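# Move yellow bench sponges into the door tote

## Task

Transfer each yellow sponge currently on the bench into the tote beside the door so that every one sits entirely within it. The task fails if the low shelf is not standing upright at the end, or if the robot topples or finishes leaning. The bench must stay roughly in its original spot.

## Robot and tools

Robot: TidyBot++, a four-caster mobile base (0.54 m long, 0.50 m wide, 0.38 m tall) with one seven-joint arm ending in a right five-finger hand. The shoulder sits 0.12 m ahead of base centre, 0.68 m up. Arm segments: upper arm 0.42 m, forearm 0.31 m, hand 0.32 m to the hand point. The arm starts folded, hand pointing down, sticking out up to 0.15 m ahead of the base. A downward-pointing hand reaches at most about 0.93 m above the floor, and only near the base.

Frames: base frame has its origin on the floor under base centre, x forward, y left, z up, metres. hand_pose, hand_target and the move argument target use it. Odometry frame is the base frame as it was at scene start; base_odometry (x, y, heading in rad, left positive, -3.142 to 3.142) counts wheel turns only, so slip looks like travel. base_tilt is in degrees, forward and right positive. The hand point's own axes: +z along straight fingers, +y out of the palm, +x across the palm away from the thumb; the palm surface is 0.045 m behind the point.

Tool move: one action per call. Keys: base, joints, target, speeds, min_time_s, plus cameras and blocking. Motions start together.
- base: object of offsets relative to the base's current pose, any subset of translate_m (forward +, -2 to 2 m), strafe_m (left +, -2 to 2 m), rotate_rad (counter-clockwise from above +, -6.3 to 6.3 rad). Translate and strafe combine into one straight drive.
- joints: absolute targets by name. joint_1_rad (any angle; positive is clockwise from above, opposite to heading), joint_2_rad shoulder -2.249 to 2.249, joint_3_rad any angle, joint_4_rad elbow -2.579 to 2.579, joint_5_rad any angle, joint_6_rad wrist -2.099 to 2.099, joint_7_rad any angle, all radians. Any-angle joints go the short way, so turn in steps under half a turn. Hand keys, each -1 to 1: hand_little, hand_ring, hand_middle, hand_index, hand_thumb_bend (+1 straight, -1 curled); hand_thumb_turn (+1 beside palm, -1 opposite the fingers); hand_force_limit (fingertip stop force, about 0 N at -1 to 10 N at +1, 15 N for thumb motors); hand_speed (-0.96 to 1; full speed from +0.48). Scene start: force limit 0, speed -0.8. Use -0.94 or slower for gentle grips.
- target: one list of 7 numbers [x, y, z, qw, qx, qy, qz], an absolute hand pose in the base frame, metres plus unit quaternion. Only hand_* keys may accompany it in joints. To fix position error, add (wanted minus hand_pose) to the last target. To hold still, resend hand_target, not hand_pose.
- speeds: caps for this action only: translate_m/strafe_m 0.05 to 0.5 m/s (state once for a combined drive), rotate_rad 0.1 to 1.57 rad/s.
- min_time_s: 0.1 to 8 s, a floor on each arm motion's duration.
- cameras: list of base_camera, wrist_camera or all; [] for none. blocking: true (default) waits for rest; false returns within about 0.5 s.
A move with no action just reports state and images. A useful forward-looking wrist pose is joints 0, -1.2, 3.142, -2.03, 0, -0.203, -1.832.

Other tools: wait(seconds 0 to 10, cameras); stop(cameras) brakes all your running motions; zoom_image(camera, region [x0, y0, x1, y1] pixels, at most 504 by 504) enlarges part of the latest image; show_instructions shows reference pages; finished_scene(scene) ends the scene irreversibly.

Result lines: move says done or the worst status. base_status, joint_status, hand_status: done, moving, off_target (rested away from target, may still push), not_followed (a check withheld targets; "joint command not followed" or "pose unreachable" explain), stopped, contact_stop, time_out, torque_fault, limit_stop_at_motor_heat. A base done only means wheels turned enough. joint_positions lists readings plus the two hand settings. hand_stopped_by gives six words for little, ring, middle, index, thumb_bend, thumb_turn: moving, target, force, stalled, fault. *_load_n are fingertip loads in N, positive when pushed open; a lost grip shows as loads near 0. motor_effort is percent of max torque with peak in brackets. Motor temperatures are per arm joint; MOTOR HOT appears at 60 °C and the arm sags at 75 °C. on_its_own reports unrequested robot actions. pictures names image order. A refused call or an unplanned stop blocks the rest of that reply's move/wait/finished_scene calls.

Gripping: wrap grips need the thumb turned in front (-1), object about 0.035 to 0.065 m thick. To squeeze harder raise hand_force_limit and send a more closed target; to loosen send a more open one.

Cautions: the arm does not avoid obstacles and keeps pushing if it meets the bench; correct small joint errors by adding (wanted minus read) to the last command. Carried weight makes the arm sag. Do not drive or turn while the arm is caught above about 0.6 m, and avoid reaching far out or swinging a stretched arm sideways; backing away rights a slight lean. Avoid hitting the base, the bench or the low shelf, dropping sponges from height, over-forcing fingers, and torque faults (the arm then freezes for 10 s). Keep the low shelf upright and the bench in place. The whole task must hold after release.

Each tool is called after ">>>" in YAML: its name, and indented under it one key for each argument.

Reference images:

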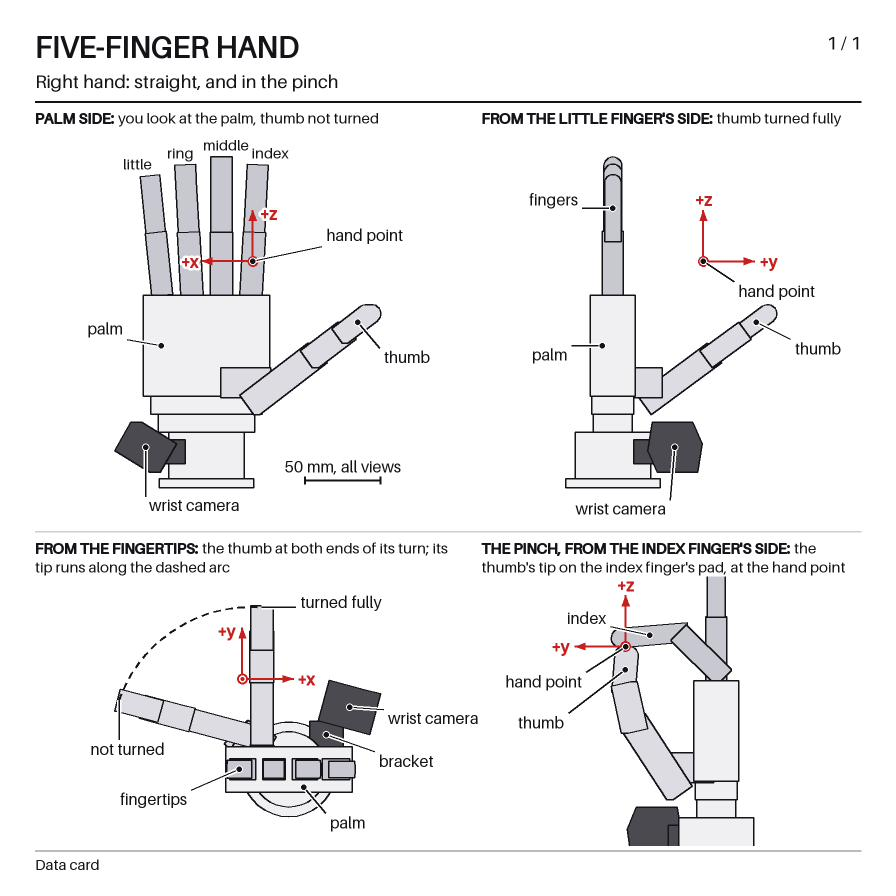

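## Session

>>> move:

Scene clock: 0.00 s.
Motor temperatures (°C): [43 37 37 37 48 45 47]
base_odometry: x=+0.000 y=+0.000 heading=+0.000
base_tilt: forward=+0.3 right=+0.5
base_status: not commanded
joint_positions: joint_1_rad=+0.044 joint_2_rad=-0.301 joint_3_rad=+3.156 joint_4_rad=-2.515 joint_5_rad=+0.017 joint_6_rad=-0.861 joint_7_rad=+1.581 hand_little=+1.000 hand_ring=+1.000 hand_middle=+1.000 hand_index=+1.000 hand_thumb_turn=+1.000 hand_thumb_bend=+1.000 hand_force_limit=+0.000 hand_speed=-0.800
joint_status: not commanded
hand_stopped_by: target,target,target,target,target,target
little_load_n: 0.0
ring_load_n: 0.0
middle_load_n: 0.0
index_load_n: 0.0
thumb_bend_load_n: 0.0
thumb_turn_load_n: 0.0
motor_effort: joint_1_rad=-2 joint_2_rad=-1 joint_3_rad=+0 joint_4_rad=+10 joint_5_rad=-1 joint_6_rad=+1 joint_7_rad=-1
hand_pose: x=+0.2999 y=+0.0482 z=+0.5752 quat_wxyz=(+0.033, +0.019, +0.999, -0.005) (m; base frame)
hand_target: x=+0.2992 y=+0.0482 z=+0.5748 quat_wxyz=(+0.032, +0.019, +0.999, -0.005) (m; base frame)
hand_status: not commanded
pictures: base_camera, wrist_camera

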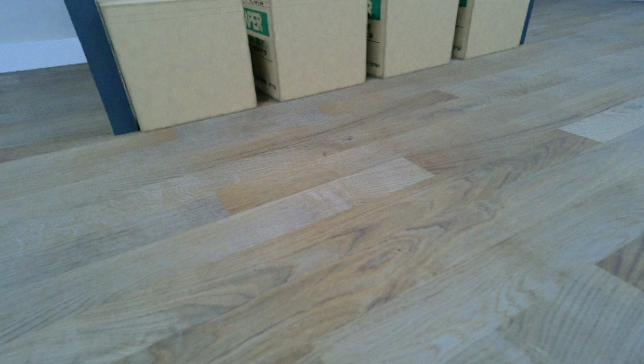

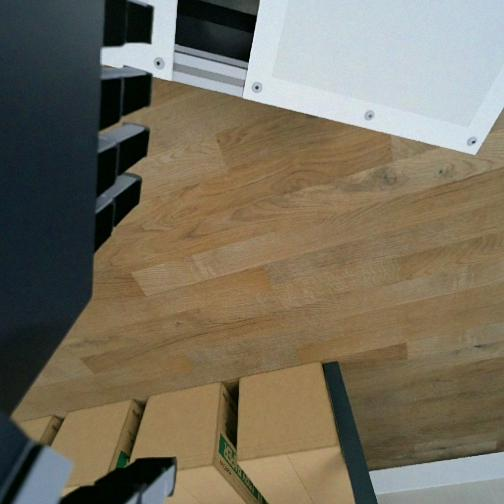

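>>> move:
  joints: {"joint_1_rad":0,"joint_2_rad":-1.2,"joint_3_rad":3.142,"joint_4_rad":-2.03,"joint_5_rad":0,"joint_6_rad":-0.203,"joint_7_rad":-1.832}
  cameras: ["all"]

>>> move:
  joints: {"joint_1_rad":-1.2}
  cameras: ["wrist_camera"]

>>> move:
  joints: {"joint_1_rad":-2.4}
  cameras: ["wrist_camera"]

>>> move:
  joints: {"joint_1_rad":-3.6}
  cameras: ["wrist_camera"]

>>> move:
  joints: {"joint_1_rad":-4.9}
  cameras: ["wrist_camera"]

Scene clock: 10.67 s.
move: done
base_odometry: x=+0.000 y=+0.000 heading=+0.000
base_tilt: forward=+0.2 right=+0.6
base_status: not commanded
joint_positions: joint_1_rad=+0.025 joint_2_rad=-1.181 joint_3_rad=+3.156 joint_4_rad=-2.053 joint_5_rad=+0.017 joint_6_rad=-0.281 joint_7_rad=+4.366 hand_little=+1.000 hand_ring=+1.000 hand_middle=+1.000 hand_index=+1.000 hand_thumb_turn=+1.000 hand_thumb_bend=+1.000 hand_force_limit=+0.000 hand_speed=-0.800
joint_status: all done
hand_stopped_by: target,target,target,target,target,target
little_load_n: 0.0
ring_load_n: 0.0
middle_load_n: 0.0
index_load_n: 0.0
thumb_bend_load_n: 0.0
thumb_turn_load_n: 0.0
motor_effort: joint_1_rad=-1(3) joint_2_rad=+14(17) joint_3_rad=+1(2) joint_4_rad=+13(16) joint_5_rad=-1(3) joint_6_rad=+7(8) joint_7_rad=-1(3)
hand_pose: x=+0.2831 y=-0.0580 z=+1.1291 quat_wxyz=(+0.128, -0.535, +0.105, -0.828) (m; base frame)
hand_target: x=+0.2586 y=-0.0490 z=+1.1725 quat_wxyz=(+0.113, -0.490, +0.065, -0.862) (m; base frame)
hand_status: not commanded
pictures: base_camera, wrist_camera

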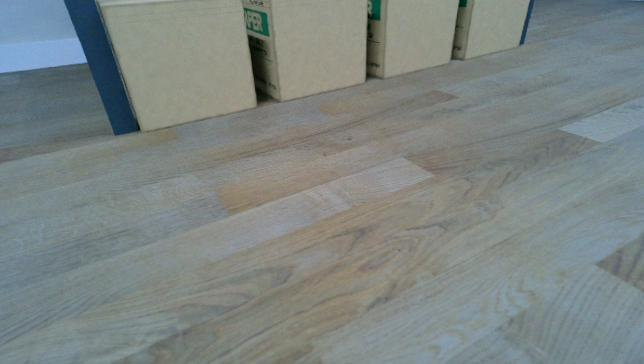

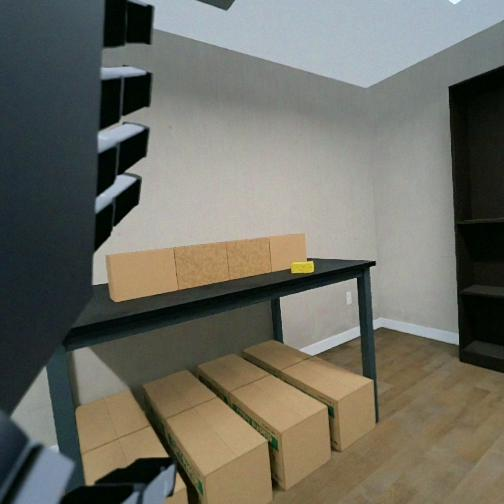

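Scene clock: 13.13 s.
move: done
base_odometry: x=+0.000 y=+0.000 heading=+0.000
base_tilt: forward=+0.2 right=+0.6
base_status: not commanded
joint_positions: joint_1_rad=-1.178 joint_2_rad=-1.181 joint_3_rad=+3.156 joint_4_rad=-2.053 joint_5_rad=+0.017 joint_6_rad=-0.281 joint_7_rad=+4.368 hand_little=+1.000 hand_ring=+1.000 hand_middle=+1.000 hand_index=+1.000 hand_thumb_turn=+1.000 hand_thumb_bend=+1.000 hand_force_limit=+0.000 hand_speed=-0.800
joint_status: all done
hand_stopped_by: target,target,target,target,target,target
little_load_n: 0.0
ring_load_n: 0.0
middle_load_n: 0.0
index_load_n: 0.0
thumb_bend_load_n: 0.0
thumb_turn_load_n: 0.0
motor_effort: joint_1_rad=-2(4) joint_2_rad=+15(15) joint_3_rad=+1(1) joint_4_rad=+13(14) joint_5_rad=-1(1) joint_6_rad=+7(8) joint_7_rad=-1(2)
hand_pose: x=+0.2323 y=+0.1321 z=+1.1293 quat_wxyz=(+0.573, -0.501, -0.217, -0.611) (m; base frame)
hand_target: x=+0.2153 y=+0.1124 z=+1.1725 quat_wxyz=(+0.580, -0.441, -0.223, -0.648) (m; base frame)
hand_status: not commanded
pictures: wrist_camera

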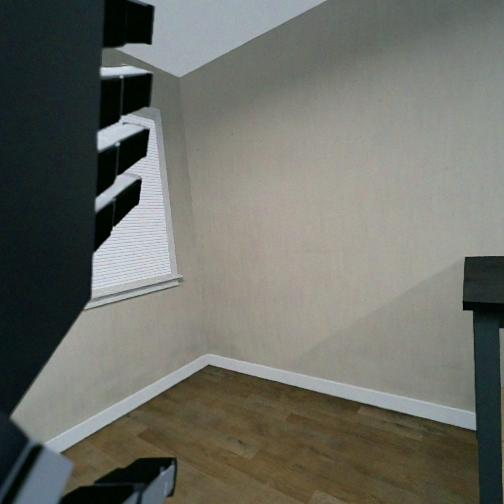

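Scene clock: 15.60 s.
move: done
base_odometry: x=+0.000 y=+0.000 heading=+0.000
base_tilt: forward=+0.3 right=+0.6
base_status: not commanded
joint_positions: joint_1_rad=-2.378 joint_2_rad=-1.181 joint_3_rad=+3.156 joint_4_rad=-2.053 joint_5_rad=+0.017 joint_6_rad=-0.281 joint_7_rad=+4.368 hand_little=+1.000 hand_ring=+1.000 hand_middle=+1.000 hand_index=+1.000 hand_thumb_turn=+1.000 hand_thumb_bend=+1.000 hand_force_limit=+0.000 hand_speed=-0.800
joint_status: all done
hand_stopped_by: target,target,target,target,target,target
little_load_n: 0.0
ring_load_n: 0.0
middle_load_n: 0.0
index_load_n: 0.0
thumb_bend_load_n: 0.0
thumb_turn_load_n: 0.0
motor_effort: joint_1_rad=-1(3) joint_2_rad=+15(15) joint_3_rad=+1(1) joint_4_rad=+12(14) joint_5_rad=+0(1) joint_6_rad=+8(8) joint_7_rad=-1(2)
hand_pose: x=+0.0369 y=+0.1534 z=+1.1293 quat_wxyz=(+0.818, -0.291, -0.461, -0.181) (m; base frame)
hand_target: x=+0.0492 y=+0.1305 z=+1.1725 quat_wxyz=(+0.845, -0.238, -0.433, -0.207) (m; base frame)
hand_status: not commanded
pictures: wrist_camera

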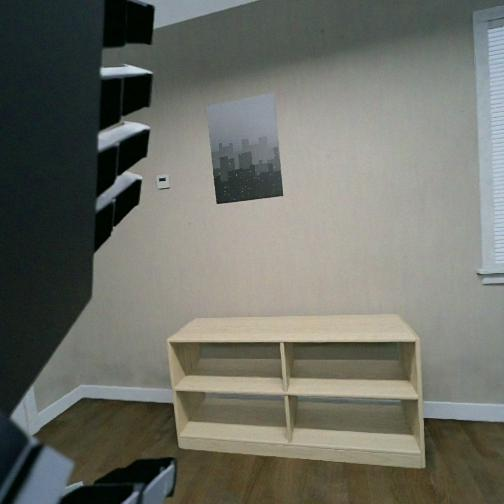

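Scene clock: 18.07 s.
move: done
base_odometry: x=+0.000 y=+0.000 heading=+0.000
base_tilt: forward=+0.2 right=+0.6
base_status: not commanded
joint_positions: joint_1_rad=-3.578 joint_2_rad=-1.181 joint_3_rad=+3.156 joint_4_rad=-2.053 joint_5_rad=+0.017 joint_6_rad=-0.281 joint_7_rad=+4.368 hand_little=+1.000 hand_ring=+1.000 hand_middle=+1.000 hand_index=+1.000 hand_thumb_turn=+1.000 hand_thumb_bend=+1.000 hand_force_limit=+0.000 hand_speed=-0.800
joint_status: all done
hand_stopped_by: target,target,target,target,target,target
little_load_n: 0.0
ring_load_n: 0.0
middle_load_n: 0.0
index_load_n: 0.0
thumb_bend_load_n: 0.0
thumb_turn_load_n: 0.0
motor_effort: joint_1_rad=-1(3) joint_2_rad=+14(15) joint_3_rad=+0(1) joint_4_rad=+13(14) joint_5_rad=+0(1) joint_6_rad=+8(8) joint_7_rad=-1(2)
hand_pose: x=-0.0537 y=-0.0209 z=+1.1293 quat_wxyz=(+0.778, +0.021, -0.545, +0.313) (m; base frame)
hand_target: x=-0.0279 y=-0.0178 z=+1.1725 quat_wxyz=(+0.814, +0.048, -0.491, +0.306) (m; base frame)
hand_status: not commanded
pictures: wrist_camera

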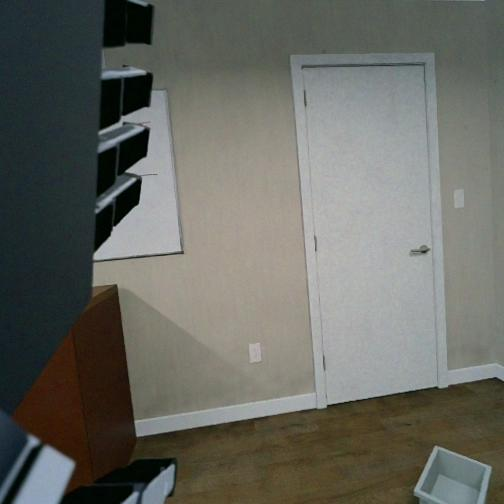

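Scene clock: 20.63 s.
move: done
base_odometry: x=+0.000 y=+0.000 heading=+0.000
base_tilt: forward=+0.3 right=+0.6
base_status: not commanded
joint_positions: joint_1_rad=-4.878 joint_2_rad=-1.181 joint_3_rad=+3.156 joint_4_rad=-2.053 joint_5_rad=+0.017 joint_6_rad=-0.281 joint_7_rad=+4.368 hand_little=+1.000 hand_ring=+1.000 hand_middle=+1.000 hand_index=+1.000 hand_thumb_turn=+1.000 hand_thumb_bend=+1.000 hand_force_limit=+0.000 hand_speed=-0.800
joint_status: all done
hand_stopped_by: target,target,target,target,target,target
little_load_n: 0.0
ring_load_n: 0.0
middle_load_n: 0.0
index_load_n: 0.0
thumb_bend_load_n: 0.0
thumb_turn_load_n: 0.0
motor_effort: joint_1_rad=-1(4) joint_2_rad=+14(15) joint_3_rad=+1(1) joint_4_rad=+13(14) joint_5_rad=+0(1) joint_6_rad=+7(8) joint_7_rad=-1(2)
hand_pose: x=+0.0929 y=-0.1720 z=+1.1293 quat_wxyz=(+0.430, +0.346, -0.422, +0.720) (m; base frame)
hand_target: x=+0.0969 y=-0.1463 z=+1.1725 quat_wxyz=(+0.463, +0.336, -0.362, +0.736) (m; base frame)
hand_status: not commanded
pictures: wrist_camera

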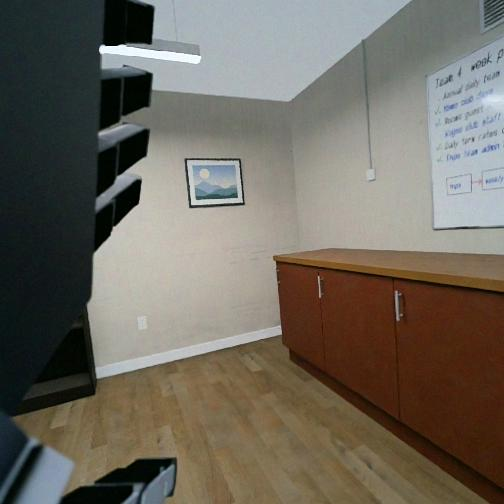

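>>> move:
  joints: {"joint_1_rad":-6.1}

>>> move:
  joints: {"joint_1_rad":-6.283,"joint_2_rad":-0.2,"joint_4_rad":-0.6,"joint_6_rad":-1.13}
  cameras: ["wrist_camera"]

>>> move:
  joints: {"joint_1_rad":-6.783}
  cameras: ["wrist_camera"]

Scene clock: 64.87 s.
move: done
base_odometry: x=+0.000 y=+0.000 heading=+0.000
base_tilt: forward=+0.2 right=+0.6
base_status: not commanded
joint_positions: joint_1_rad=-6.078 joint_2_rad=-1.181 joint_3_rad=+3.156 joint_4_rad=-2.053 joint_5_rad=+0.017 joint_6_rad=-0.281 joint_7_rad=+4.368 hand_little=+1.000 hand_ring=+1.000 hand_middle=+1.000 hand_index=+1.000 hand_thumb_turn=+1.000 hand_thumb_bend=+1.000 hand_force_limit=+0.000 hand_speed=-0.800
joint_status: all done
hand_stopped_by: target,target,target,target,target,target
little_load_n: 0.0
ring_load_n: -0.5
middle_load_n: 0.0
index_load_n: 0.0
thumb_bend_load_n: 0.0
thumb_turn_load_n: 0.0
motor_effort: joint_1_rad=-1(3) joint_2_rad=+14(15) joint_3_rad=+1(1) joint_4_rad=+13(14) joint_5_rad=-1(1) joint_6_rad=+7(8) joint_7_rad=-1(2)
hand_pose: x=+0.2699 y=-0.0866 z=+1.1293 quat_wxyz=(-0.052, +0.524, -0.152, +0.837) (m; base frame)
hand_target: x=+0.2474 y=-0.0737 z=+1.1725 quat_wxyz=(-0.034, +0.482, -0.109, +0.869) (m; base frame)
hand_status: not commanded
pictures: none

Scene clock: 67.57 s.
move: done
base_odometry: x=+0.000 y=+0.000 heading=+0.000
base_tilt: forward=+0.2 right=+0.6
base_status: not commanded
joint_positions: joint_1_rad=-6.259 joint_2_rad=-0.215 joint_3_rad=+3.156 joint_4_rad=-0.629 joint_5_rad=+0.017 joint_6_rad=-1.052 joint_7_rad=+4.368 hand_little=+1.000 hand_ring=+1.000 hand_middle=+1.000 hand_index=+1.000 hand_thumb_turn=+1.000 hand_thumb_bend=+1.000 hand_force_limit=+0.000 hand_speed=-0.800
joint_status: all done
hand_stopped_by: target,target,target,target,target,target
little_load_n: 0.0
ring_load_n: 0.0
middle_load_n: 0.0
index_load_n: 0.0
thumb_bend_load_n: 0.0
thumb_turn_load_n: 0.0
motor_effort: joint_1_rad=+0(3) joint_2_rad=-2(16) joint_3_rad=+0(1) joint_4_rad=+8(15) joint_5_rad=-1(1) joint_6_rad=+7(9) joint_7_rad=-1(2)
hand_pose: x=+0.4782 y=-0.0660 z=+1.3656 quat_wxyz=(-0.106, +0.656, -0.131, +0.736) (m; base frame)
hand_target: x=+0.4815 y=-0.0491 z=+1.3516 quat_wxyz=(-0.094, +0.687, -0.090, +0.715) (m; base frame)
hand_status: not commanded
pictures: wrist_camera

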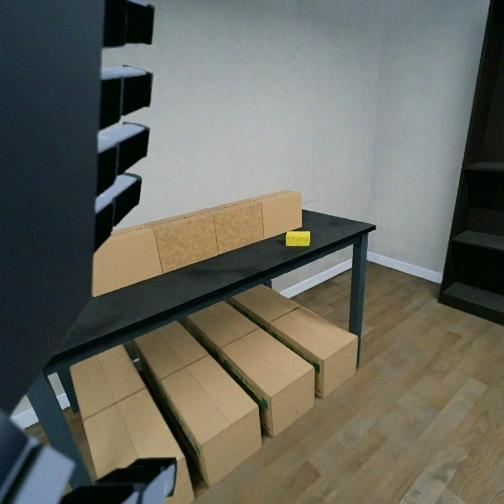

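Scene clock: 69.27 s.
move: done
base_odometry: x=+0.000 y=+0.000 heading=+0.000
base_tilt: forward=+0.2 right=+0.6
base_status: not commanded
joint_positions: joint_1_rad=-6.759 joint_2_rad=-0.215 joint_3_rad=+3.156 joint_4_rad=-0.629 joint_5_rad=+0.017 joint_6_rad=-1.055 joint_7_rad=+4.368 hand_little=+1.000 hand_ring=+1.000 hand_middle=+1.000 hand_index=+1.000 hand_thumb_turn=+1.000 hand_thumb_bend=+1.000 hand_force_limit=+0.000 hand_speed=-0.800
joint_status: all done
hand_stopped_by: target,target,target,target,target,target
little_load_n: 0.0
ring_load_n: 0.0
middle_load_n: 0.0
index_load_n: 0.0
thumb_bend_load_n: 0.0
thumb_turn_load_n: 0.0
motor_effort: joint_1_rad=-1(4) joint_2_rad=-2(3) joint_3_rad=+0(1) joint_4_rad=+8(9) joint_5_rad=-1(2) joint_6_rad=+7(9) joint_7_rad=-1(2)
hand_pose: x=+0.4656 y=+0.1145 z=+1.3649 quat_wxyz=(-0.285, +0.669, +0.036, +0.686) (m; base frame)
hand_target: x=+0.4606 y=+0.1307 z=+1.3516 quat_wxyz=(-0.268, +0.688, +0.082, +0.670) (m; base frame)
hand_status: not commanded
pictures: wrist_camera

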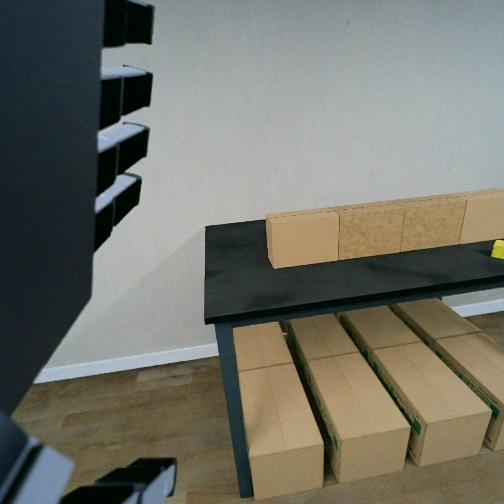

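>>> move:
  base: {"translate_m":0.8,"strafe_m":-0.35,"rotate_rad":0.55}
  joints: {"joint_1_rad":-6.283}
  cameras: ["all"]

>>> move:
  joints: {"joint_1_rad":-6.783}
  cameras: ["wrist_camera"]

Scene clock: 118.37 s.
move: done
base_odometry: x=+0.800 y=-0.350 heading=+0.550
base_tilt: forward=+0.3 right=+0.6
base_status: done
joint_positions: joint_1_rad=-6.305 joint_2_rad=-0.209 joint_3_rad=+3.153 joint_4_rad=-0.623 joint_5_rad=+0.017 joint_6_rad=-1.056 joint_7_rad=+4.368 hand_little=+1.000 hand_ring=+1.000 hand_middle=+1.000 hand_index=+1.000 hand_thumb_turn=+1.000 hand_thumb_bend=+1.000 hand_force_limit=+0.000 hand_speed=-0.800
joint_status: all done
hand_stopped_by: target,target,target,target,target,target
little_load_n: 0.0
ring_load_n: 0.0
middle_load_n: 0.0
index_load_n: 0.0
thumb_bend_load_n: 0.0
thumb_turn_load_n: 0.0
motor_effort: joint_1_rad=-1(2) joint_2_rad=-2(5) joint_3_rad=+0(2) joint_4_rad=+8(10) joint_5_rad=+0(2) joint_6_rad=+7(9) joint_7_rad=-1(3)
hand_pose: x=+0.4832 y=-0.0477 z=+1.3651 quat_wxyz=(-0.124, +0.660, -0.115, +0.732) (m; base frame)
hand_target: x=+0.4815 y=-0.0491 z=+1.3516 quat_wxyz=(-0.094, +0.687, -0.090, +0.715) (m; base frame)
hand_status: not commanded
pictures: base_camera, wrist_camera

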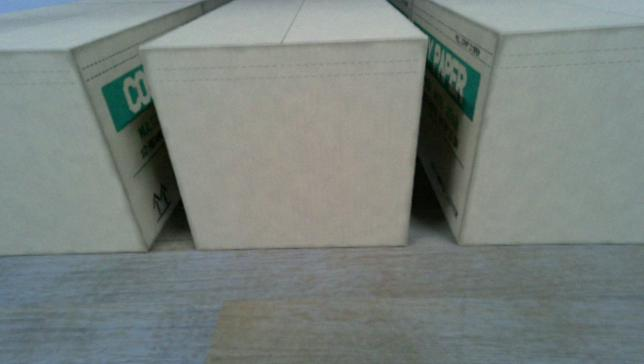

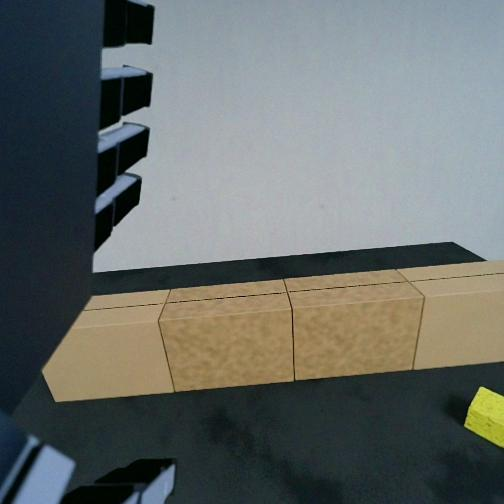

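Scene clock: 120.07 s.
move: done
base_odometry: x=+0.800 y=-0.350 heading=+0.550
base_tilt: forward=+0.2 right=+0.6
base_status: not commanded
joint_positions: joint_1_rad=-6.759 joint_2_rad=-0.209 joint_3_rad=+3.153 joint_4_rad=-0.623 joint_5_rad=+0.017 joint_6_rad=-1.056 joint_7_rad=+4.368 hand_little=+1.000 hand_ring=+1.000 hand_middle=+1.000 hand_index=+1.000 hand_thumb_turn=+1.000 hand_thumb_bend=+1.000 hand_force_limit=+0.000 hand_speed=-0.800
joint_status: all done
hand_stopped_by: target,target,target,target,target,target
little_load_n: 0.0
ring_load_n: 0.0
middle_load_n: 0.0
index_load_n: 0.0
thumb_bend_load_n: 0.0
thumb_turn_load_n: 0.0
motor_effort: joint_1_rad=-1(3) joint_2_rad=-2(3) joint_3_rad=+0(1) joint_4_rad=+8(10) joint_5_rad=-1(2) joint_6_rad=+8(8) joint_7_rad=-1(2)
hand_pose: x=+0.4672 y=+0.1168 z=+1.3651 quat_wxyz=(-0.285, +0.669, +0.037, +0.685) (m; base frame)
hand_target: x=+0.4606 y=+0.1307 z=+1.3516 quat_wxyz=(-0.268, +0.688, +0.082, +0.670) (m; base frame)
hand_status: not commanded
pictures: wrist_camera

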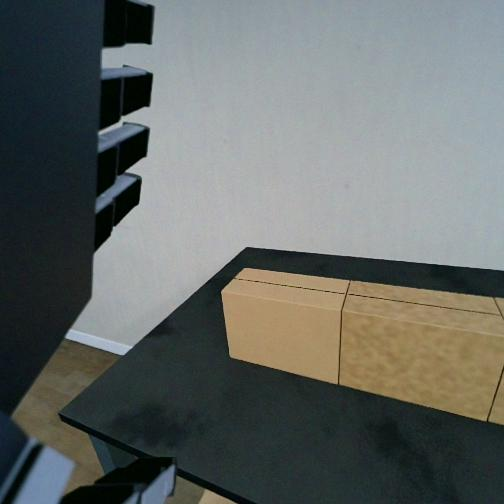

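>>> move:
  joints: {"joint_1_rad":-6.283,"joint_2_rad":0.5,"joint_4_rad":0,"joint_6_rad":-1.6}
  cameras: ["wrist_camera"]

>>> move:
  joints: {"joint_1_rad":-6.783}
  cameras: ["wrist_camera"]

>>> move:
  joints: {"joint_1_rad":-5.683}
  cameras: ["wrist_camera"]

Scene clock: 129.13 s.
move: done
base_odometry: x=+0.800 y=-0.350 heading=+0.550
base_tilt: forward=+0.3 right=+0.6
base_status: not commanded
joint_positions: joint_1_rad=-6.303 joint_2_rad=+0.476 joint_3_rad=+3.153 joint_4_rad=-0.029 joint_5_rad=+0.017 joint_6_rad=-1.524 joint_7_rad=+4.368 hand_little=+1.000 hand_ring=+1.000 hand_middle=+1.000 hand_index=+1.000 hand_thumb_turn=+1.000 hand_thumb_bend=+1.000 hand_force_limit=+0.000 hand_speed=-0.800
joint_status: all done
hand_stopped_by: target,target,target,target,target,target
little_load_n: 0.0
ring_load_n: 0.0
middle_load_n: 0.0
index_load_n: 0.0
thumb_bend_load_n: 0.0
thumb_turn_load_n: 0.0
motor_effort: joint_1_rad=-1(3) joint_2_rad=-23(26) joint_3_rad=+0(1) joint_4_rad=+9(12) joint_5_rad=+0(1) joint_6_rad=+7(9) joint_7_rad=-1(2)
hand_pose: x=+0.7306 y=-0.0422 z=+1.1451 quat_wxyz=(-0.083, +0.837, -0.144, +0.522) (m; base frame)
hand_target: x=+0.7266 y=-0.0491 z=+1.1252 quat_wxyz=(-0.065, +0.860, -0.113, +0.493) (m; base frame)
hand_status: not commanded
pictures: wrist_camera

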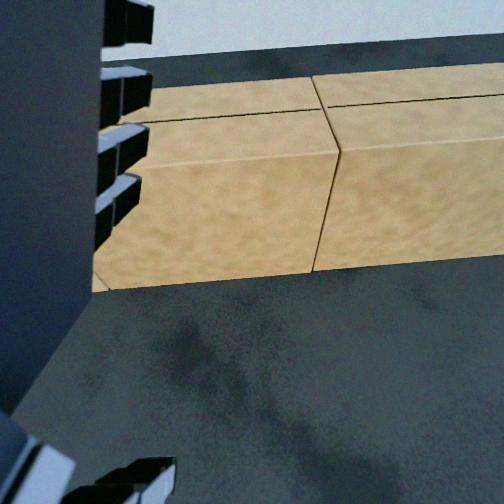

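Scene clock: 130.83 s.
move: done
base_odometry: x=+0.800 y=-0.350 heading=+0.550
base_tilt: forward=+0.2 right=+0.6
base_status: not commanded
joint_positions: joint_1_rad=-6.764 joint_2_rad=+0.476 joint_3_rad=+3.153 joint_4_rad=-0.029 joint_5_rad=+0.017 joint_6_rad=-1.526 joint_7_rad=+4.369 hand_little=+1.000 hand_ring=+1.000 hand_middle=+1.000 hand_index=+1.000 hand_thumb_turn=+1.000 hand_thumb_bend=+1.000 hand_force_limit=+0.000 hand_speed=-0.800
joint_status: all done
hand_stopped_by: target,target,target,target,target,target
little_load_n: 0.0
ring_load_n: 0.0
middle_load_n: 0.0
index_load_n: 0.0
thumb_bend_load_n: 0.0
thumb_turn_load_n: 0.0
motor_effort: joint_1_rad=-2(3) joint_2_rad=-23(24) joint_3_rad=+0(1) joint_4_rad=+10(10) joint_5_rad=-1(1) joint_6_rad=+7(8) joint_7_rad=-1(2)
hand_pose: x=+0.6852 y=+0.2341 z=+1.1446 quat_wxyz=(-0.200, +0.848, +0.051, +0.488) (m; base frame)
hand_target: x=+0.6757 y=+0.2482 z=+1.1252 quat_wxyz=(-0.185, +0.861, +0.103, +0.462) (m; base frame)
hand_status: not commanded
pictures: wrist_camera

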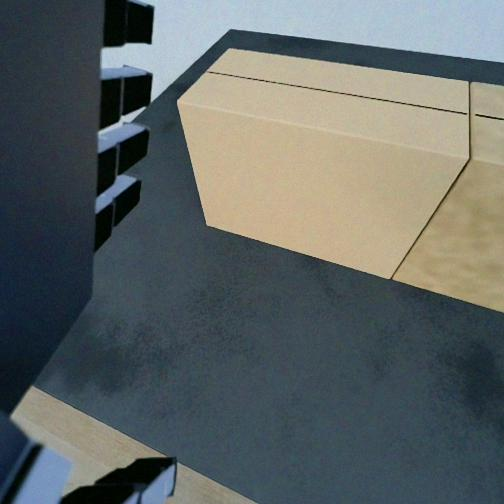

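Scene clock: 133.23 s.
move: done
base_odometry: x=+0.800 y=-0.350 heading=+0.550
base_tilt: forward=+0.2 right=+0.6
base_status: not commanded
joint_positions: joint_1_rad=-5.701 joint_2_rad=+0.476 joint_3_rad=+3.153 joint_4_rad=-0.029 joint_5_rad=+0.017 joint_6_rad=-1.526 joint_7_rad=+4.369 hand_little=+1.000 hand_ring=+1.000 hand_middle=+1.000 hand_index=+1.000 hand_thumb_turn=+1.000 hand_thumb_bend=+1.000 hand_force_limit=+0.000 hand_speed=-0.800
joint_status: all done
hand_stopped_by: target,target,target,target,target,target
little_load_n: 0.0
ring_load_n: -0.5
middle_load_n: 0.0
index_load_n: 0.0
thumb_bend_load_n: 0.0
thumb_turn_load_n: 0.0
motor_effort: joint_1_rad=-2(3) joint_2_rad=-23(24) joint_3_rad=+0(1) joint_4_rad=+9(10) joint_5_rad=-1(2) joint_6_rad=+7(7) joint_7_rad=-1(2)
hand_pose: x=+0.5991 y=-0.3806 z=+1.1445 quat_wxyz=(+0.075, +0.757, -0.386, +0.522) (m; base frame)
hand_target: x=+0.5927 y=-0.3836 z=+1.1252 quat_wxyz=(+0.084, +0.788, -0.362, +0.490) (m; base frame)
hand_status: not commanded
pictures: wrist_camera

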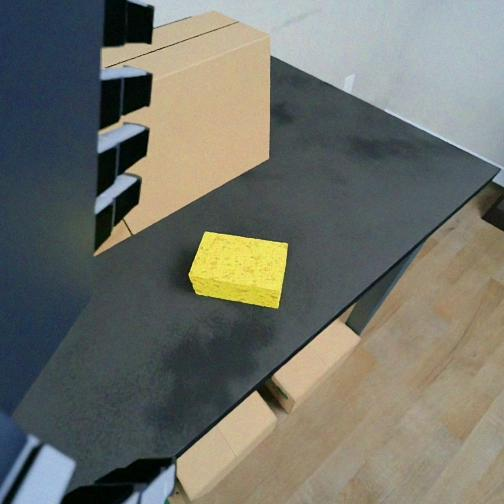

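>>> move:
  joints: {"joint_1_rad":-6.283,"joint_2_rad":-0.2,"joint_4_rad":-0.6,"joint_6_rad":-1.13}

>>> move:
  base: {"strafe_m":1.25}
  cameras: ["all"]

>>> move:
  base: {"translate_m":0.95,"rotate_rad":-1.57}
  cameras: ["all"]

Scene clock: 160.07 s.
move: done
base_odometry: x=+0.800 y=-0.350 heading=+0.550
base_tilt: forward=+0.2 right=+0.6
base_status: not commanded
joint_positions: joint_1_rad=-6.259 joint_2_rad=-0.195 joint_3_rad=+3.152 joint_4_rad=-0.567 joint_5_rad=+0.017 joint_6_rad=-1.211 joint_7_rad=+4.369 hand_little=+1.000 hand_ring=+1.000 hand_middle=+1.000 hand_index=+1.000 hand_thumb_turn=+1.000 hand_thumb_bend=+1.000 hand_force_limit=+0.000 hand_speed=-0.800
joint_status: all done
hand_stopped_by: target,target,target,target,target,target
little_load_n: 0.0
ring_load_n: 0.0
middle_load_n: 0.0
index_load_n: 0.0
thumb_bend_load_n: 0.0
thumb_turn_load_n: 0.0
motor_effort: joint_1_rad=-1(3) joint_2_rad=-3(25) joint_3_rad=+0(1) joint_4_rad=+9(12) joint_5_rad=-1(1) joint_6_rad=+8(10) joint_7_rad=-2(3)
hand_pose: x=+0.4703 y=-0.0638 z=+1.3346 quat_wxyz=(-0.101, +0.698, -0.138, +0.696) (m; base frame)
hand_target: x=+0.4815 y=-0.0491 z=+1.3516 quat_wxyz=(-0.094, +0.687, -0.090, +0.715) (m; base frame)
hand_status: not commanded
pictures: none

Scene clock: 163.60 s.
move: done
base_odometry: x=+0.147 y=+0.716 heading=+0.550
base_tilt: forward=+0.3 right=+0.5
base_status: done
joint_positions: joint_1_rad=-6.261 joint_2_rad=-0.196 joint_3_rad=+3.151 joint_4_rad=-0.569 joint_5_rad=+0.017 joint_6_rad=-1.209 joint_7_rad=+4.369 hand_little=+1.000 hand_ring=+1.000 hand_middle=+1.000 hand_index=+1.000 hand_thumb_turn=+1.000 hand_thumb_bend=+1.000 hand_force_limit=+0.000 hand_speed=-0.800
joint_status: not commanded
hand_stopped_by: target,target,target,target,target,target
little_load_n: 0.0
ring_load_n: 0.0
middle_load_n: 0.0
index_load_n: 0.0
thumb_bend_load_n: 0.0
thumb_turn_load_n: 0.0
motor_effort: joint_1_rad=-1(2) joint_2_rad=-3(4) joint_3_rad=+0(2) joint_4_rad=+7(9) joint_5_rad=-1(2) joint_6_rad=+8(9) joint_7_rad=-1(2)
hand_pose: x=+0.4709 y=-0.0624 z=+1.3345 quat_wxyz=(-0.103, +0.698, -0.137, +0.696) (m; base frame)
hand_target: x=+0.4815 y=-0.0491 z=+1.3516 quat_wxyz=(-0.094, +0.687, -0.090, +0.715) (m; base frame)
hand_status: not commanded
pictures: base_camera, wrist_camera

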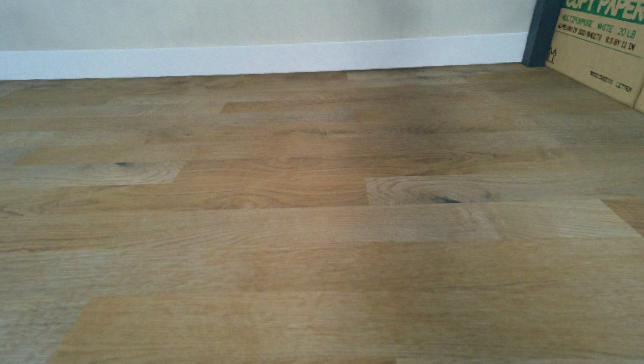

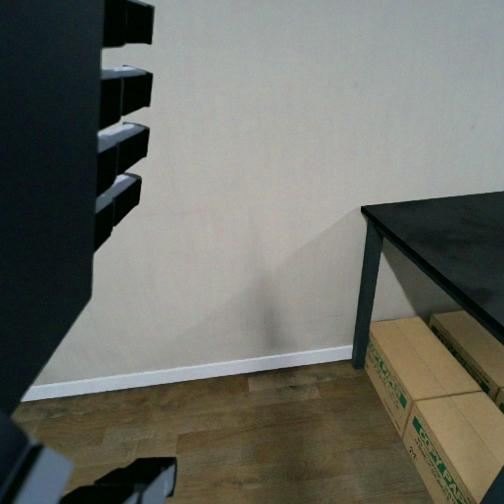

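Scene clock: 167.10 s.
move: done
base_odometry: x=+0.957 y=+1.212 heading=-1.021
base_tilt: forward=+0.2 right=+0.5
base_status: done
joint_positions: joint_1_rad=-6.262 joint_2_rad=-0.201 joint_3_rad=+3.148 joint_4_rad=-0.572 joint_5_rad=+0.017 joint_6_rad=-1.208 joint_7_rad=+4.369 hand_little=+1.000 hand_ring=+1.000 hand_middle=+1.000 hand_index=+1.000 hand_thumb_turn=+1.000 hand_thumb_bend=+1.000 hand_force_limit=+0.000 hand_speed=-0.800
joint_status: not commanded
hand_stopped_by: target,target,target,target,target,target
little_load_n: 0.0
ring_load_n: 0.0
middle_load_n: 0.0
index_load_n: 0.0
thumb_bend_load_n: 0.0
thumb_turn_load_n: 0.0
motor_effort: joint_1_rad=+0(3) joint_2_rad=-2(4) joint_3_rad=+0(2) joint_4_rad=+7(9) joint_5_rad=-1(2) joint_6_rad=+8(9) joint_7_rad=-1(2)
hand_pose: x=+0.4685 y=-0.0605 z=+1.3354 quat_wxyz=(-0.104, +0.697, -0.135, +0.696) (m; base frame)
hand_target: x=+0.4815 y=-0.0491 z=+1.3516 quat_wxyz=(-0.094, +0.687, -0.090, +0.715) (m; base frame)
hand_status: not commanded
pictures: base_camera, wrist_camera

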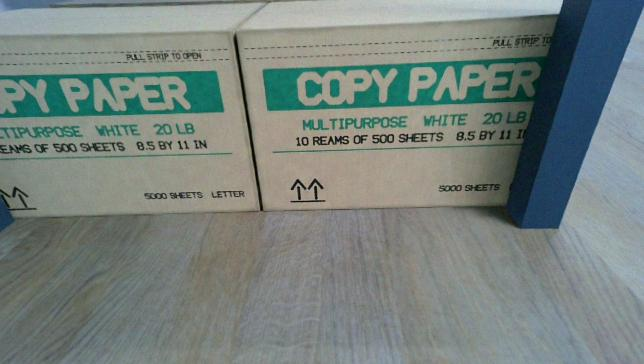

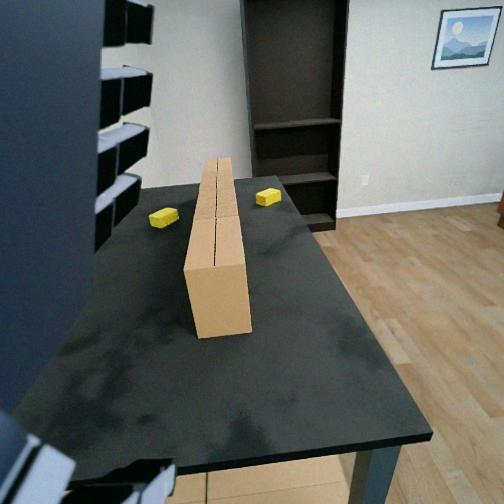

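>>> move:
  joints: {"joint_1_rad":-6.583}
  cameras: ["wrist_camera"]

>>> zoom_image:
  camera: "wrist_camera"
  region: [100, 100, 400, 300]

Scene clock: 174.57 s.
move: done
base_odometry: x=+0.957 y=+1.212 heading=-1.021
base_tilt: forward=+0.2 right=+0.5
base_status: not commanded
joint_positions: joint_1_rad=-6.560 joint_2_rad=-0.201 joint_3_rad=+3.148 joint_4_rad=-0.572 joint_5_rad=+0.017 joint_6_rad=-1.208 joint_7_rad=+4.369 hand_little=+1.000 hand_ring=+1.000 hand_middle=+1.000 hand_index=+1.000 hand_thumb_turn=+1.000 hand_thumb_bend=+1.000 hand_force_limit=+0.000 hand_speed=-0.800
joint_status: all done
hand_stopped_by: target,target,target,target,target,target
little_load_n: 0.0
ring_load_n: 0.0
middle_load_n: 0.0
index_load_n: 0.0
thumb_bend_load_n: 0.0
thumb_turn_load_n: 0.0
motor_effort: joint_1_rad=-1(2) joint_2_rad=-2(2) joint_3_rad=+0(1) joint_4_rad=+8(9) joint_5_rad=-1(1) joint_6_rad=+8(8) joint_7_rad=-1(2)
hand_pose: x=+0.4709 y=+0.0445 z=+1.3354 quat_wxyz=(-0.206, +0.709, -0.030, +0.673) (m; base frame)
hand_target: x=+0.4798 y=+0.0602 z=+1.3516 quat_wxyz=(-0.200, +0.692, +0.013, +0.693) (m; base frame)
hand_status: not commanded
pictures: wrist_camera

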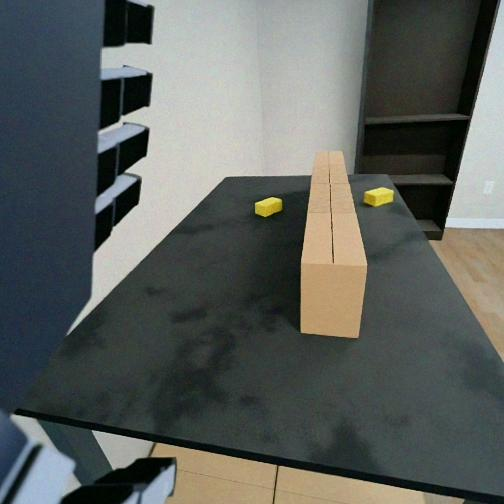

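Scaled by 1.680.

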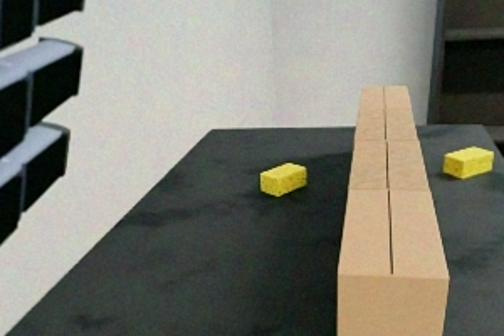

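>>> move:
  joints: {"joint_1_rad":-6.283}
  base: {"strafe_m":-0.95,"rotate_rad":1.571}

>>> move:
  base: {"strafe_m":-1.18,"translate_m":0.1}
  cameras: ["all"]

Scene clock: 253.57 s.
move: done
base_odometry: x=+0.147 y=+0.715 heading=+0.551
base_tilt: forward=+0.2 right=+0.5
base_status: done
joint_positions: joint_1_rad=-6.306 joint_2_rad=-0.207 joint_3_rad=+3.148 joint_4_rad=-0.573 joint_5_rad=+0.017 joint_6_rad=-1.207 joint_7_rad=+4.369 hand_little=+1.000 hand_ring=+1.000 hand_middle=+1.000 hand_index=+1.000 hand_thumb_turn=+1.000 hand_thumb_bend=+1.000 hand_force_limit=+0.000 hand_speed=-0.800
joint_status: all done
hand_stopped_by: target,target,target,target,target,target
little_load_n: 0.0
ring_load_n: 0.0
middle_load_n: 0.0
index_load_n: 0.0
thumb_bend_load_n: 0.0
thumb_turn_load_n: 0.0
motor_effort: joint_1_rad=-1(3) joint_2_rad=-2(6) joint_3_rad=+0(1) joint_4_rad=+8(9) joint_5_rad=-1(2) joint_6_rad=+8(9) joint_7_rad=-1(2)
hand_pose: x=+0.4667 y=-0.0454 z=+1.3376 quat_wxyz=(-0.120, +0.698, -0.119, +0.696) (m; base frame)
hand_target: x=+0.4815 y=-0.0491 z=+1.3516 quat_wxyz=(-0.094, +0.687, -0.090, +0.715) (m; base frame)
hand_status: not commanded
pictures: none

Scene clock: 256.87 s.
move: done
base_odometry: x=+0.850 y=-0.238 heading=+0.551
base_tilt: forward=+0.2 right=+0.6
base_status: done
joint_positions: joint_1_rad=-6.305 joint_2_rad=-0.207 joint_3_rad=+3.148 joint_4_rad=-0.573 joint_5_rad=+0.017 joint_6_rad=-1.207 joint_7_rad=+4.369 hand_little=+1.000 hand_ring=+1.000 hand_middle=+1.000 hand_index=+1.000 hand_thumb_turn=+1.000 hand_thumb_bend=+1.000 hand_force_limit=+0.000 hand_speed=-0.800
joint_status: not commanded
hand_stopped_by: target,target,target,target,target,target
little_load_n: 0.0
ring_load_n: 0.0
middle_load_n: 0.0
index_load_n: 0.0
thumb_bend_load_n: 0.0
thumb_turn_load_n: 0.0
motor_effort: joint_1_rad=-1(2) joint_2_rad=-2(2) joint_3_rad=+0(3) joint_4_rad=+8(10) joint_5_rad=+0(2) joint_6_rad=+8(9) joint_7_rad=-1(2)
hand_pose: x=+0.4667 y=-0.0457 z=+1.3376 quat_wxyz=(-0.119, +0.698, -0.119, +0.696) (m; base frame)
hand_target: x=+0.4815 y=-0.0491 z=+1.3516 quat_wxyz=(-0.094, +0.687, -0.090, +0.715) (m; base frame)
hand_status: not commanded
pictures: base_camera, wrist_camera

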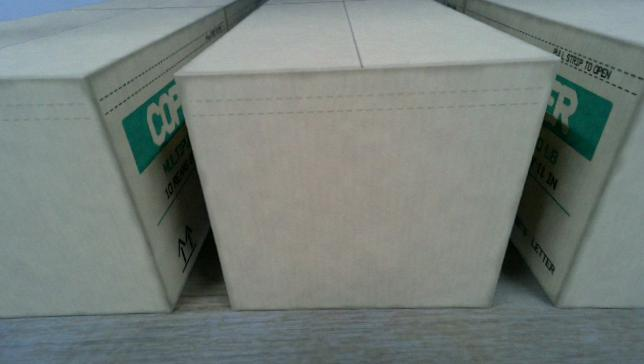

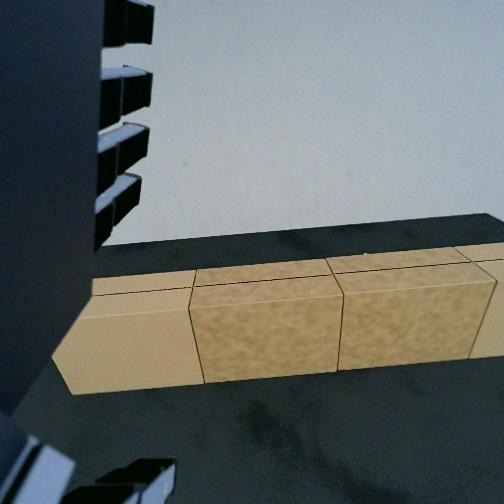

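>>> move:
  base: {"strafe_m":-0.05,"translate_m":0.11}
  speeds: {"translate_m":0.15}
  joints: {"joint_1_rad":-5.413,"joint_2_rad":0.0,"joint_4_rad":-0.6,"joint_6_rad":-1.6,"joint_7_rad":3.14,"hand_thumb_turn":-1}
  cameras: ["all"]

Scene clock: 279.83 s.
move: done
base_odometry: x=+0.970 y=-0.223 heading=+0.551
base_tilt: forward=+0.3 right=+0.6
base_status: done
joint_positions: joint_1_rad=-5.436 joint_2_rad=-0.025 joint_3_rad=+3.148 joint_4_rad=-0.574 joint_5_rad=+0.017 joint_6_rad=-1.526 joint_7_rad=+3.223 hand_little=+1.000 hand_ring=+1.000 hand_middle=+1.000 hand_index=+1.000 hand_thumb_turn=-1.000 hand_thumb_bend=+1.000 hand_force_limit=+0.000 hand_speed=-0.800
joint_status: all done
hand_stopped_by: target,target,target,target,target,target
little_load_n: 0.0
ring_load_n: 0.0
middle_load_n: 0.0
index_load_n: 0.0
thumb_bend_load_n: 0.0
thumb_turn_load_n: 0.0
motor_effort: joint_1_rad=-1(3) joint_2_rad=-9(11) joint_3_rad=+0(1) joint_4_rad=+10(11) joint_5_rad=+0(2) joint_6_rad=+6(9) joint_7_rad=-1(3)
hand_pose: x=+0.4021 y=-0.2914 z=+1.1602 quat_wxyz=(-0.152, +0.331, -0.795, +0.485) (m; base frame)
hand_target: x=+0.4031 y=-0.2870 z=+1.1239 quat_wxyz=(-0.156, +0.305, -0.837, +0.426) (m; base frame)
hand_status: not commanded
pictures: base_camera, wrist_camera

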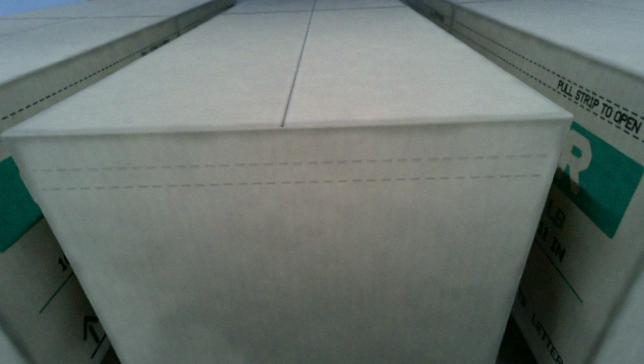

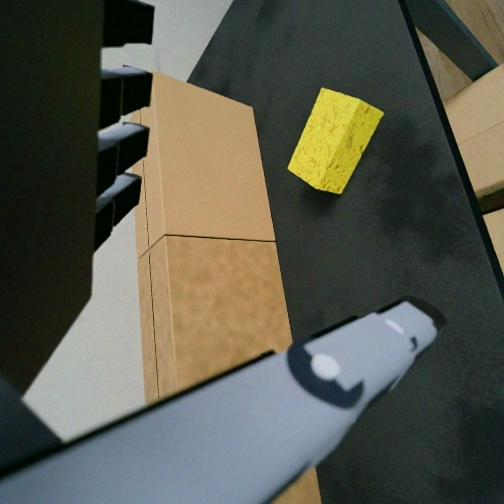

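>>> move:
  joints: {"joint_1_rad":-5.413,"joint_2_rad":0.40,"joint_4_rad":-0.42,"joint_6_rad":-1.62,"joint_7_rad":3.10}
  cameras: ["wrist_camera"]

Scene clock: 301.87 s.
move: done
base_odometry: x=+0.970 y=-0.223 heading=+0.551
base_tilt: forward=+0.2 right=+0.6
base_status: not commanded
joint_positions: joint_1_rad=-5.436 joint_2_rad=+0.385 joint_3_rad=+3.148 joint_4_rad=-0.450 joint_5_rad=+0.017 joint_6_rad=-1.548 joint_7_rad=+3.183 hand_little=+1.000 hand_ring=+1.000 hand_middle=+1.000 hand_index=+1.000 hand_thumb_turn=-1.000 hand_thumb_bend=+1.000 hand_force_limit=+0.000 hand_speed=-0.800
joint_status: all done
hand_stopped_by: target,target,target,target,target,target
little_load_n: 0.0
ring_load_n: 0.0
middle_load_n: 0.0
index_load_n: 0.0
thumb_bend_load_n: 0.0
thumb_turn_load_n: 0.0
motor_effort: joint_1_rad=-2(3) joint_2_rad=-22(26) joint_3_rad=+0(1) joint_4_rad=+11(14) joint_5_rad=+0(1) joint_6_rad=+6(8) joint_7_rad=-2(3)
hand_pose: x=+0.5118 y=-0.4117 z=+1.0066 quat_wxyz=(-0.115, +0.342, -0.863, +0.353) (m; base frame)
hand_target: x=+0.5042 y=-0.4033 z=+0.9998 quat_wxyz=(-0.125, +0.304, -0.889, +0.320) (m; base frame)
hand_status: not commanded
pictures: wrist_camera

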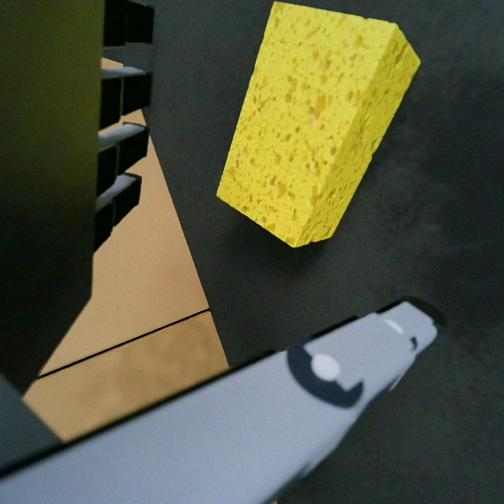

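>>> move:
  base: {"strafe_m":-0.04,"translate_m":-0.012}
  speeds: {"strafe_m":0.1}

>>> move:
  joints: {"joint_1_rad":-5.39,"joint_2_rad":0.33,"joint_3_rad":3.142,"joint_4_rad":-0.66,"joint_5_rad":0,"joint_6_rad":-1.50,"joint_7_rad":3.08}
  min_time_s: 2
  cameras: ["wrist_camera"]

Scene clock: 341.63 s.
move: done
base_odometry: x=+0.981 y=-0.263 heading=+0.551
base_tilt: forward=+0.3 right=+0.6
base_status: done
joint_positions: joint_1_rad=-5.428 joint_2_rad=+0.385 joint_3_rad=+3.148 joint_4_rad=-0.449 joint_5_rad=+0.017 joint_6_rad=-1.549 joint_7_rad=+3.183 hand_little=+1.000 hand_ring=+1.000 hand_middle=+1.000 hand_index=+1.000 hand_thumb_turn=-1.000 hand_thumb_bend=+1.000 hand_force_limit=+0.000 hand_speed=-0.800
joint_status: not commanded
hand_stopped_by: target,target,target,target,target,target
little_load_n: 0.0
ring_load_n: 0.0
middle_load_n: 0.0
index_load_n: 0.0
thumb_bend_load_n: 0.0
thumb_turn_load_n: 0.0
motor_effort: joint_1_rad=-2(3) joint_2_rad=-23(24) joint_3_rad=+0(1) joint_4_rad=+11(13) joint_5_rad=-1(1) joint_6_rad=+5(6) joint_7_rad=-1(2)
hand_pose: x=+0.5083 y=-0.4146 z=+1.0068 quat_wxyz=(-0.113, +0.338, -0.865, +0.353) (m; base frame)
hand_target: x=+0.5042 y=-0.4033 z=+0.9998 quat_wxyz=(-0.125, +0.304, -0.889, +0.320) (m; base frame)
hand_status: not commanded
pictures: none

Scene clock: 343.93 s.
move: done
base_odometry: x=+0.981 y=-0.263 heading=+0.551
base_tilt: forward=+0.3 right=+0.5
base_status: not commanded
joint_positions: joint_1_rad=-5.415 joint_2_rad=+0.361 joint_3_rad=+3.148 joint_4_rad=-0.620 joint_5_rad=+0.017 joint_6_rad=-1.544 joint_7_rad=+3.162 hand_little=+1.000 hand_ring=+1.000 hand_middle=+1.000 hand_index=+1.000 hand_thumb_turn=-1.000 hand_thumb_bend=+1.000 hand_force_limit=+0.000 hand_speed=-0.800
joint_status: all done
hand_stopped_by: target,target,target,target,target,target
little_load_n: 0.0
ring_load_n: 0.0
middle_load_n: 0.0
index_load_n: 0.0
thumb_bend_load_n: 0.0
thumb_turn_load_n: 0.0
motor_effort: joint_1_rad=+0(3) joint_2_rad=-22(24) joint_3_rad=+0(1) joint_4_rad=+12(14) joint_5_rad=+0(2) joint_6_rad=+3(6) joint_7_rad=-1(2)
hand_pose: x=+0.4900 y=-0.4025 z=+0.9522 quat_wxyz=(-0.092, +0.333, -0.893, +0.289) (m; base frame)
hand_target: x=+0.4905 y=-0.4048 z=+0.9610 quat_wxyz=(-0.116, +0.287, -0.903, +0.299) (m; base frame)
hand_status: not commanded
pictures: wrist_camera

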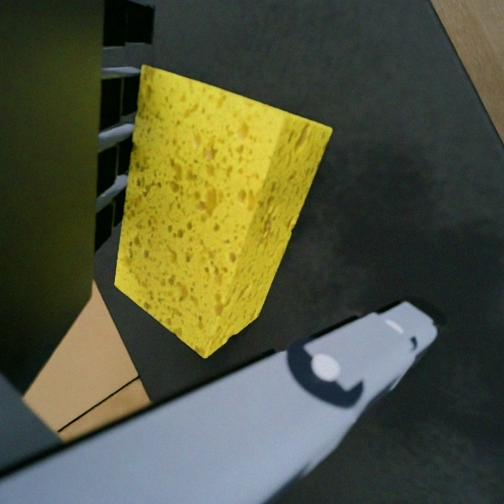

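>>> move:
  joints: {"joint_2_rad":0.285,"joint_4_rad":-0.81,"joint_6_rad":-1.29}
  min_time_s: 2
  cameras: ["wrist_camera"]

Scene clock: 369.83 s.
move: done
base_odometry: x=+0.981 y=-0.263 heading=+0.551
base_tilt: forward=+0.2 right=+0.6
base_status: not commanded
joint_positions: joint_1_rad=-5.414 joint_2_rad=+0.321 joint_3_rad=+3.148 joint_4_rad=-0.772 joint_5_rad=+0.017 joint_6_rad=-1.366 joint_7_rad=+3.162 hand_little=+1.000 hand_ring=+1.000 hand_middle=+1.000 hand_index=+1.000 hand_thumb_turn=-1.000 hand_thumb_bend=+1.000 hand_force_limit=+0.000 hand_speed=-0.800
joint_status: all done
hand_stopped_by: target,target,target,target,target,target
little_load_n: 0.0
ring_load_n: 0.0
middle_load_n: -0.5
index_load_n: 0.0
thumb_bend_load_n: 0.0
thumb_turn_load_n: 0.0
motor_effort: joint_1_rad=-1(2) joint_2_rad=-23(23) joint_3_rad=+0(0) joint_4_rad=+13(14) joint_5_rad=+0(1) joint_6_rad=+4(5) joint_7_rad=+0(2)
hand_pose: x=+0.5033 y=-0.4194 z=+0.9373 quat_wxyz=(-0.102, +0.330, -0.883, +0.319) (m; base frame)
hand_target: x=+0.5082 y=-0.4269 z=+0.9554 quat_wxyz=(-0.133, +0.282, -0.886, +0.344) (m; base frame)
hand_status: not commanded
pictures: wrist_camera

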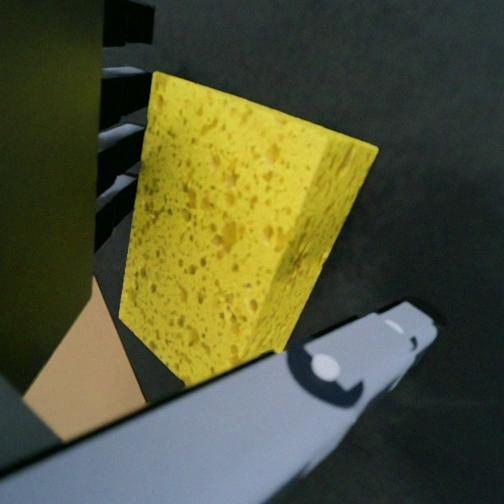

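>>> move:
  joints: {"joint_2_rad":0.108,"joint_4_rad":-1.108,"joint_6_rad":-0.98}
  min_time_s: 2
  cameras: ["wrist_camera"]

Scene clock: 429.70 s.
move: done
base_odometry: x=+0.981 y=-0.263 heading=+0.551
base_tilt: forward=+0.3 right=+0.6
base_status: not commanded
joint_positions: joint_1_rad=-5.414 joint_2_rad=+0.138 joint_3_rad=+3.148 joint_4_rad=-1.070 joint_5_rad=+0.017 joint_6_rad=-1.058 joint_7_rad=+3.162 hand_little=+1.000 hand_ring=+1.000 hand_middle=+1.000 hand_index=+1.000 hand_thumb_turn=-1.000 hand_thumb_bend=+1.000 hand_force_limit=+0.000 hand_speed=-0.800
joint_status: all done
hand_stopped_by: target,target,target,target,target,target
little_load_n: 0.0
ring_load_n: 0.0
middle_load_n: 0.0
index_load_n: 0.0
thumb_bend_load_n: 0.0
thumb_turn_load_n: 0.0
motor_effort: joint_1_rad=-1(2) joint_2_rad=-19(23) joint_3_rad=+0(0) joint_4_rad=+15(16) joint_5_rad=-1(1) joint_6_rad=+6(7) joint_7_rad=-1(3)
hand_pose: x=+0.4982 y=-0.4135 z=+0.9569 quat_wxyz=(-0.132, +0.318, -0.848, +0.403) (m; base frame)
hand_target: x=+0.5024 y=-0.4196 z=+0.9737 quat_wxyz=(-0.164, +0.270, -0.848, +0.425) (m; base frame)
hand_status: not commanded
pictures: wrist_camera

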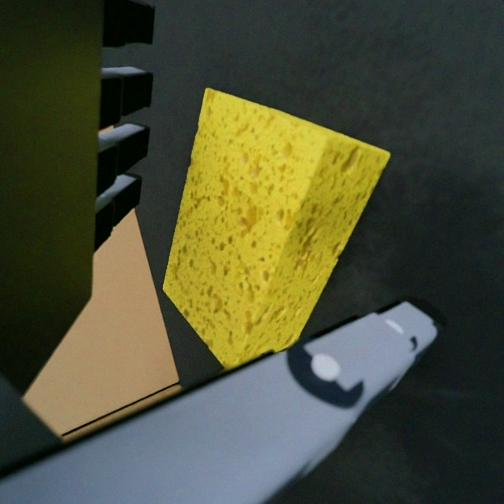

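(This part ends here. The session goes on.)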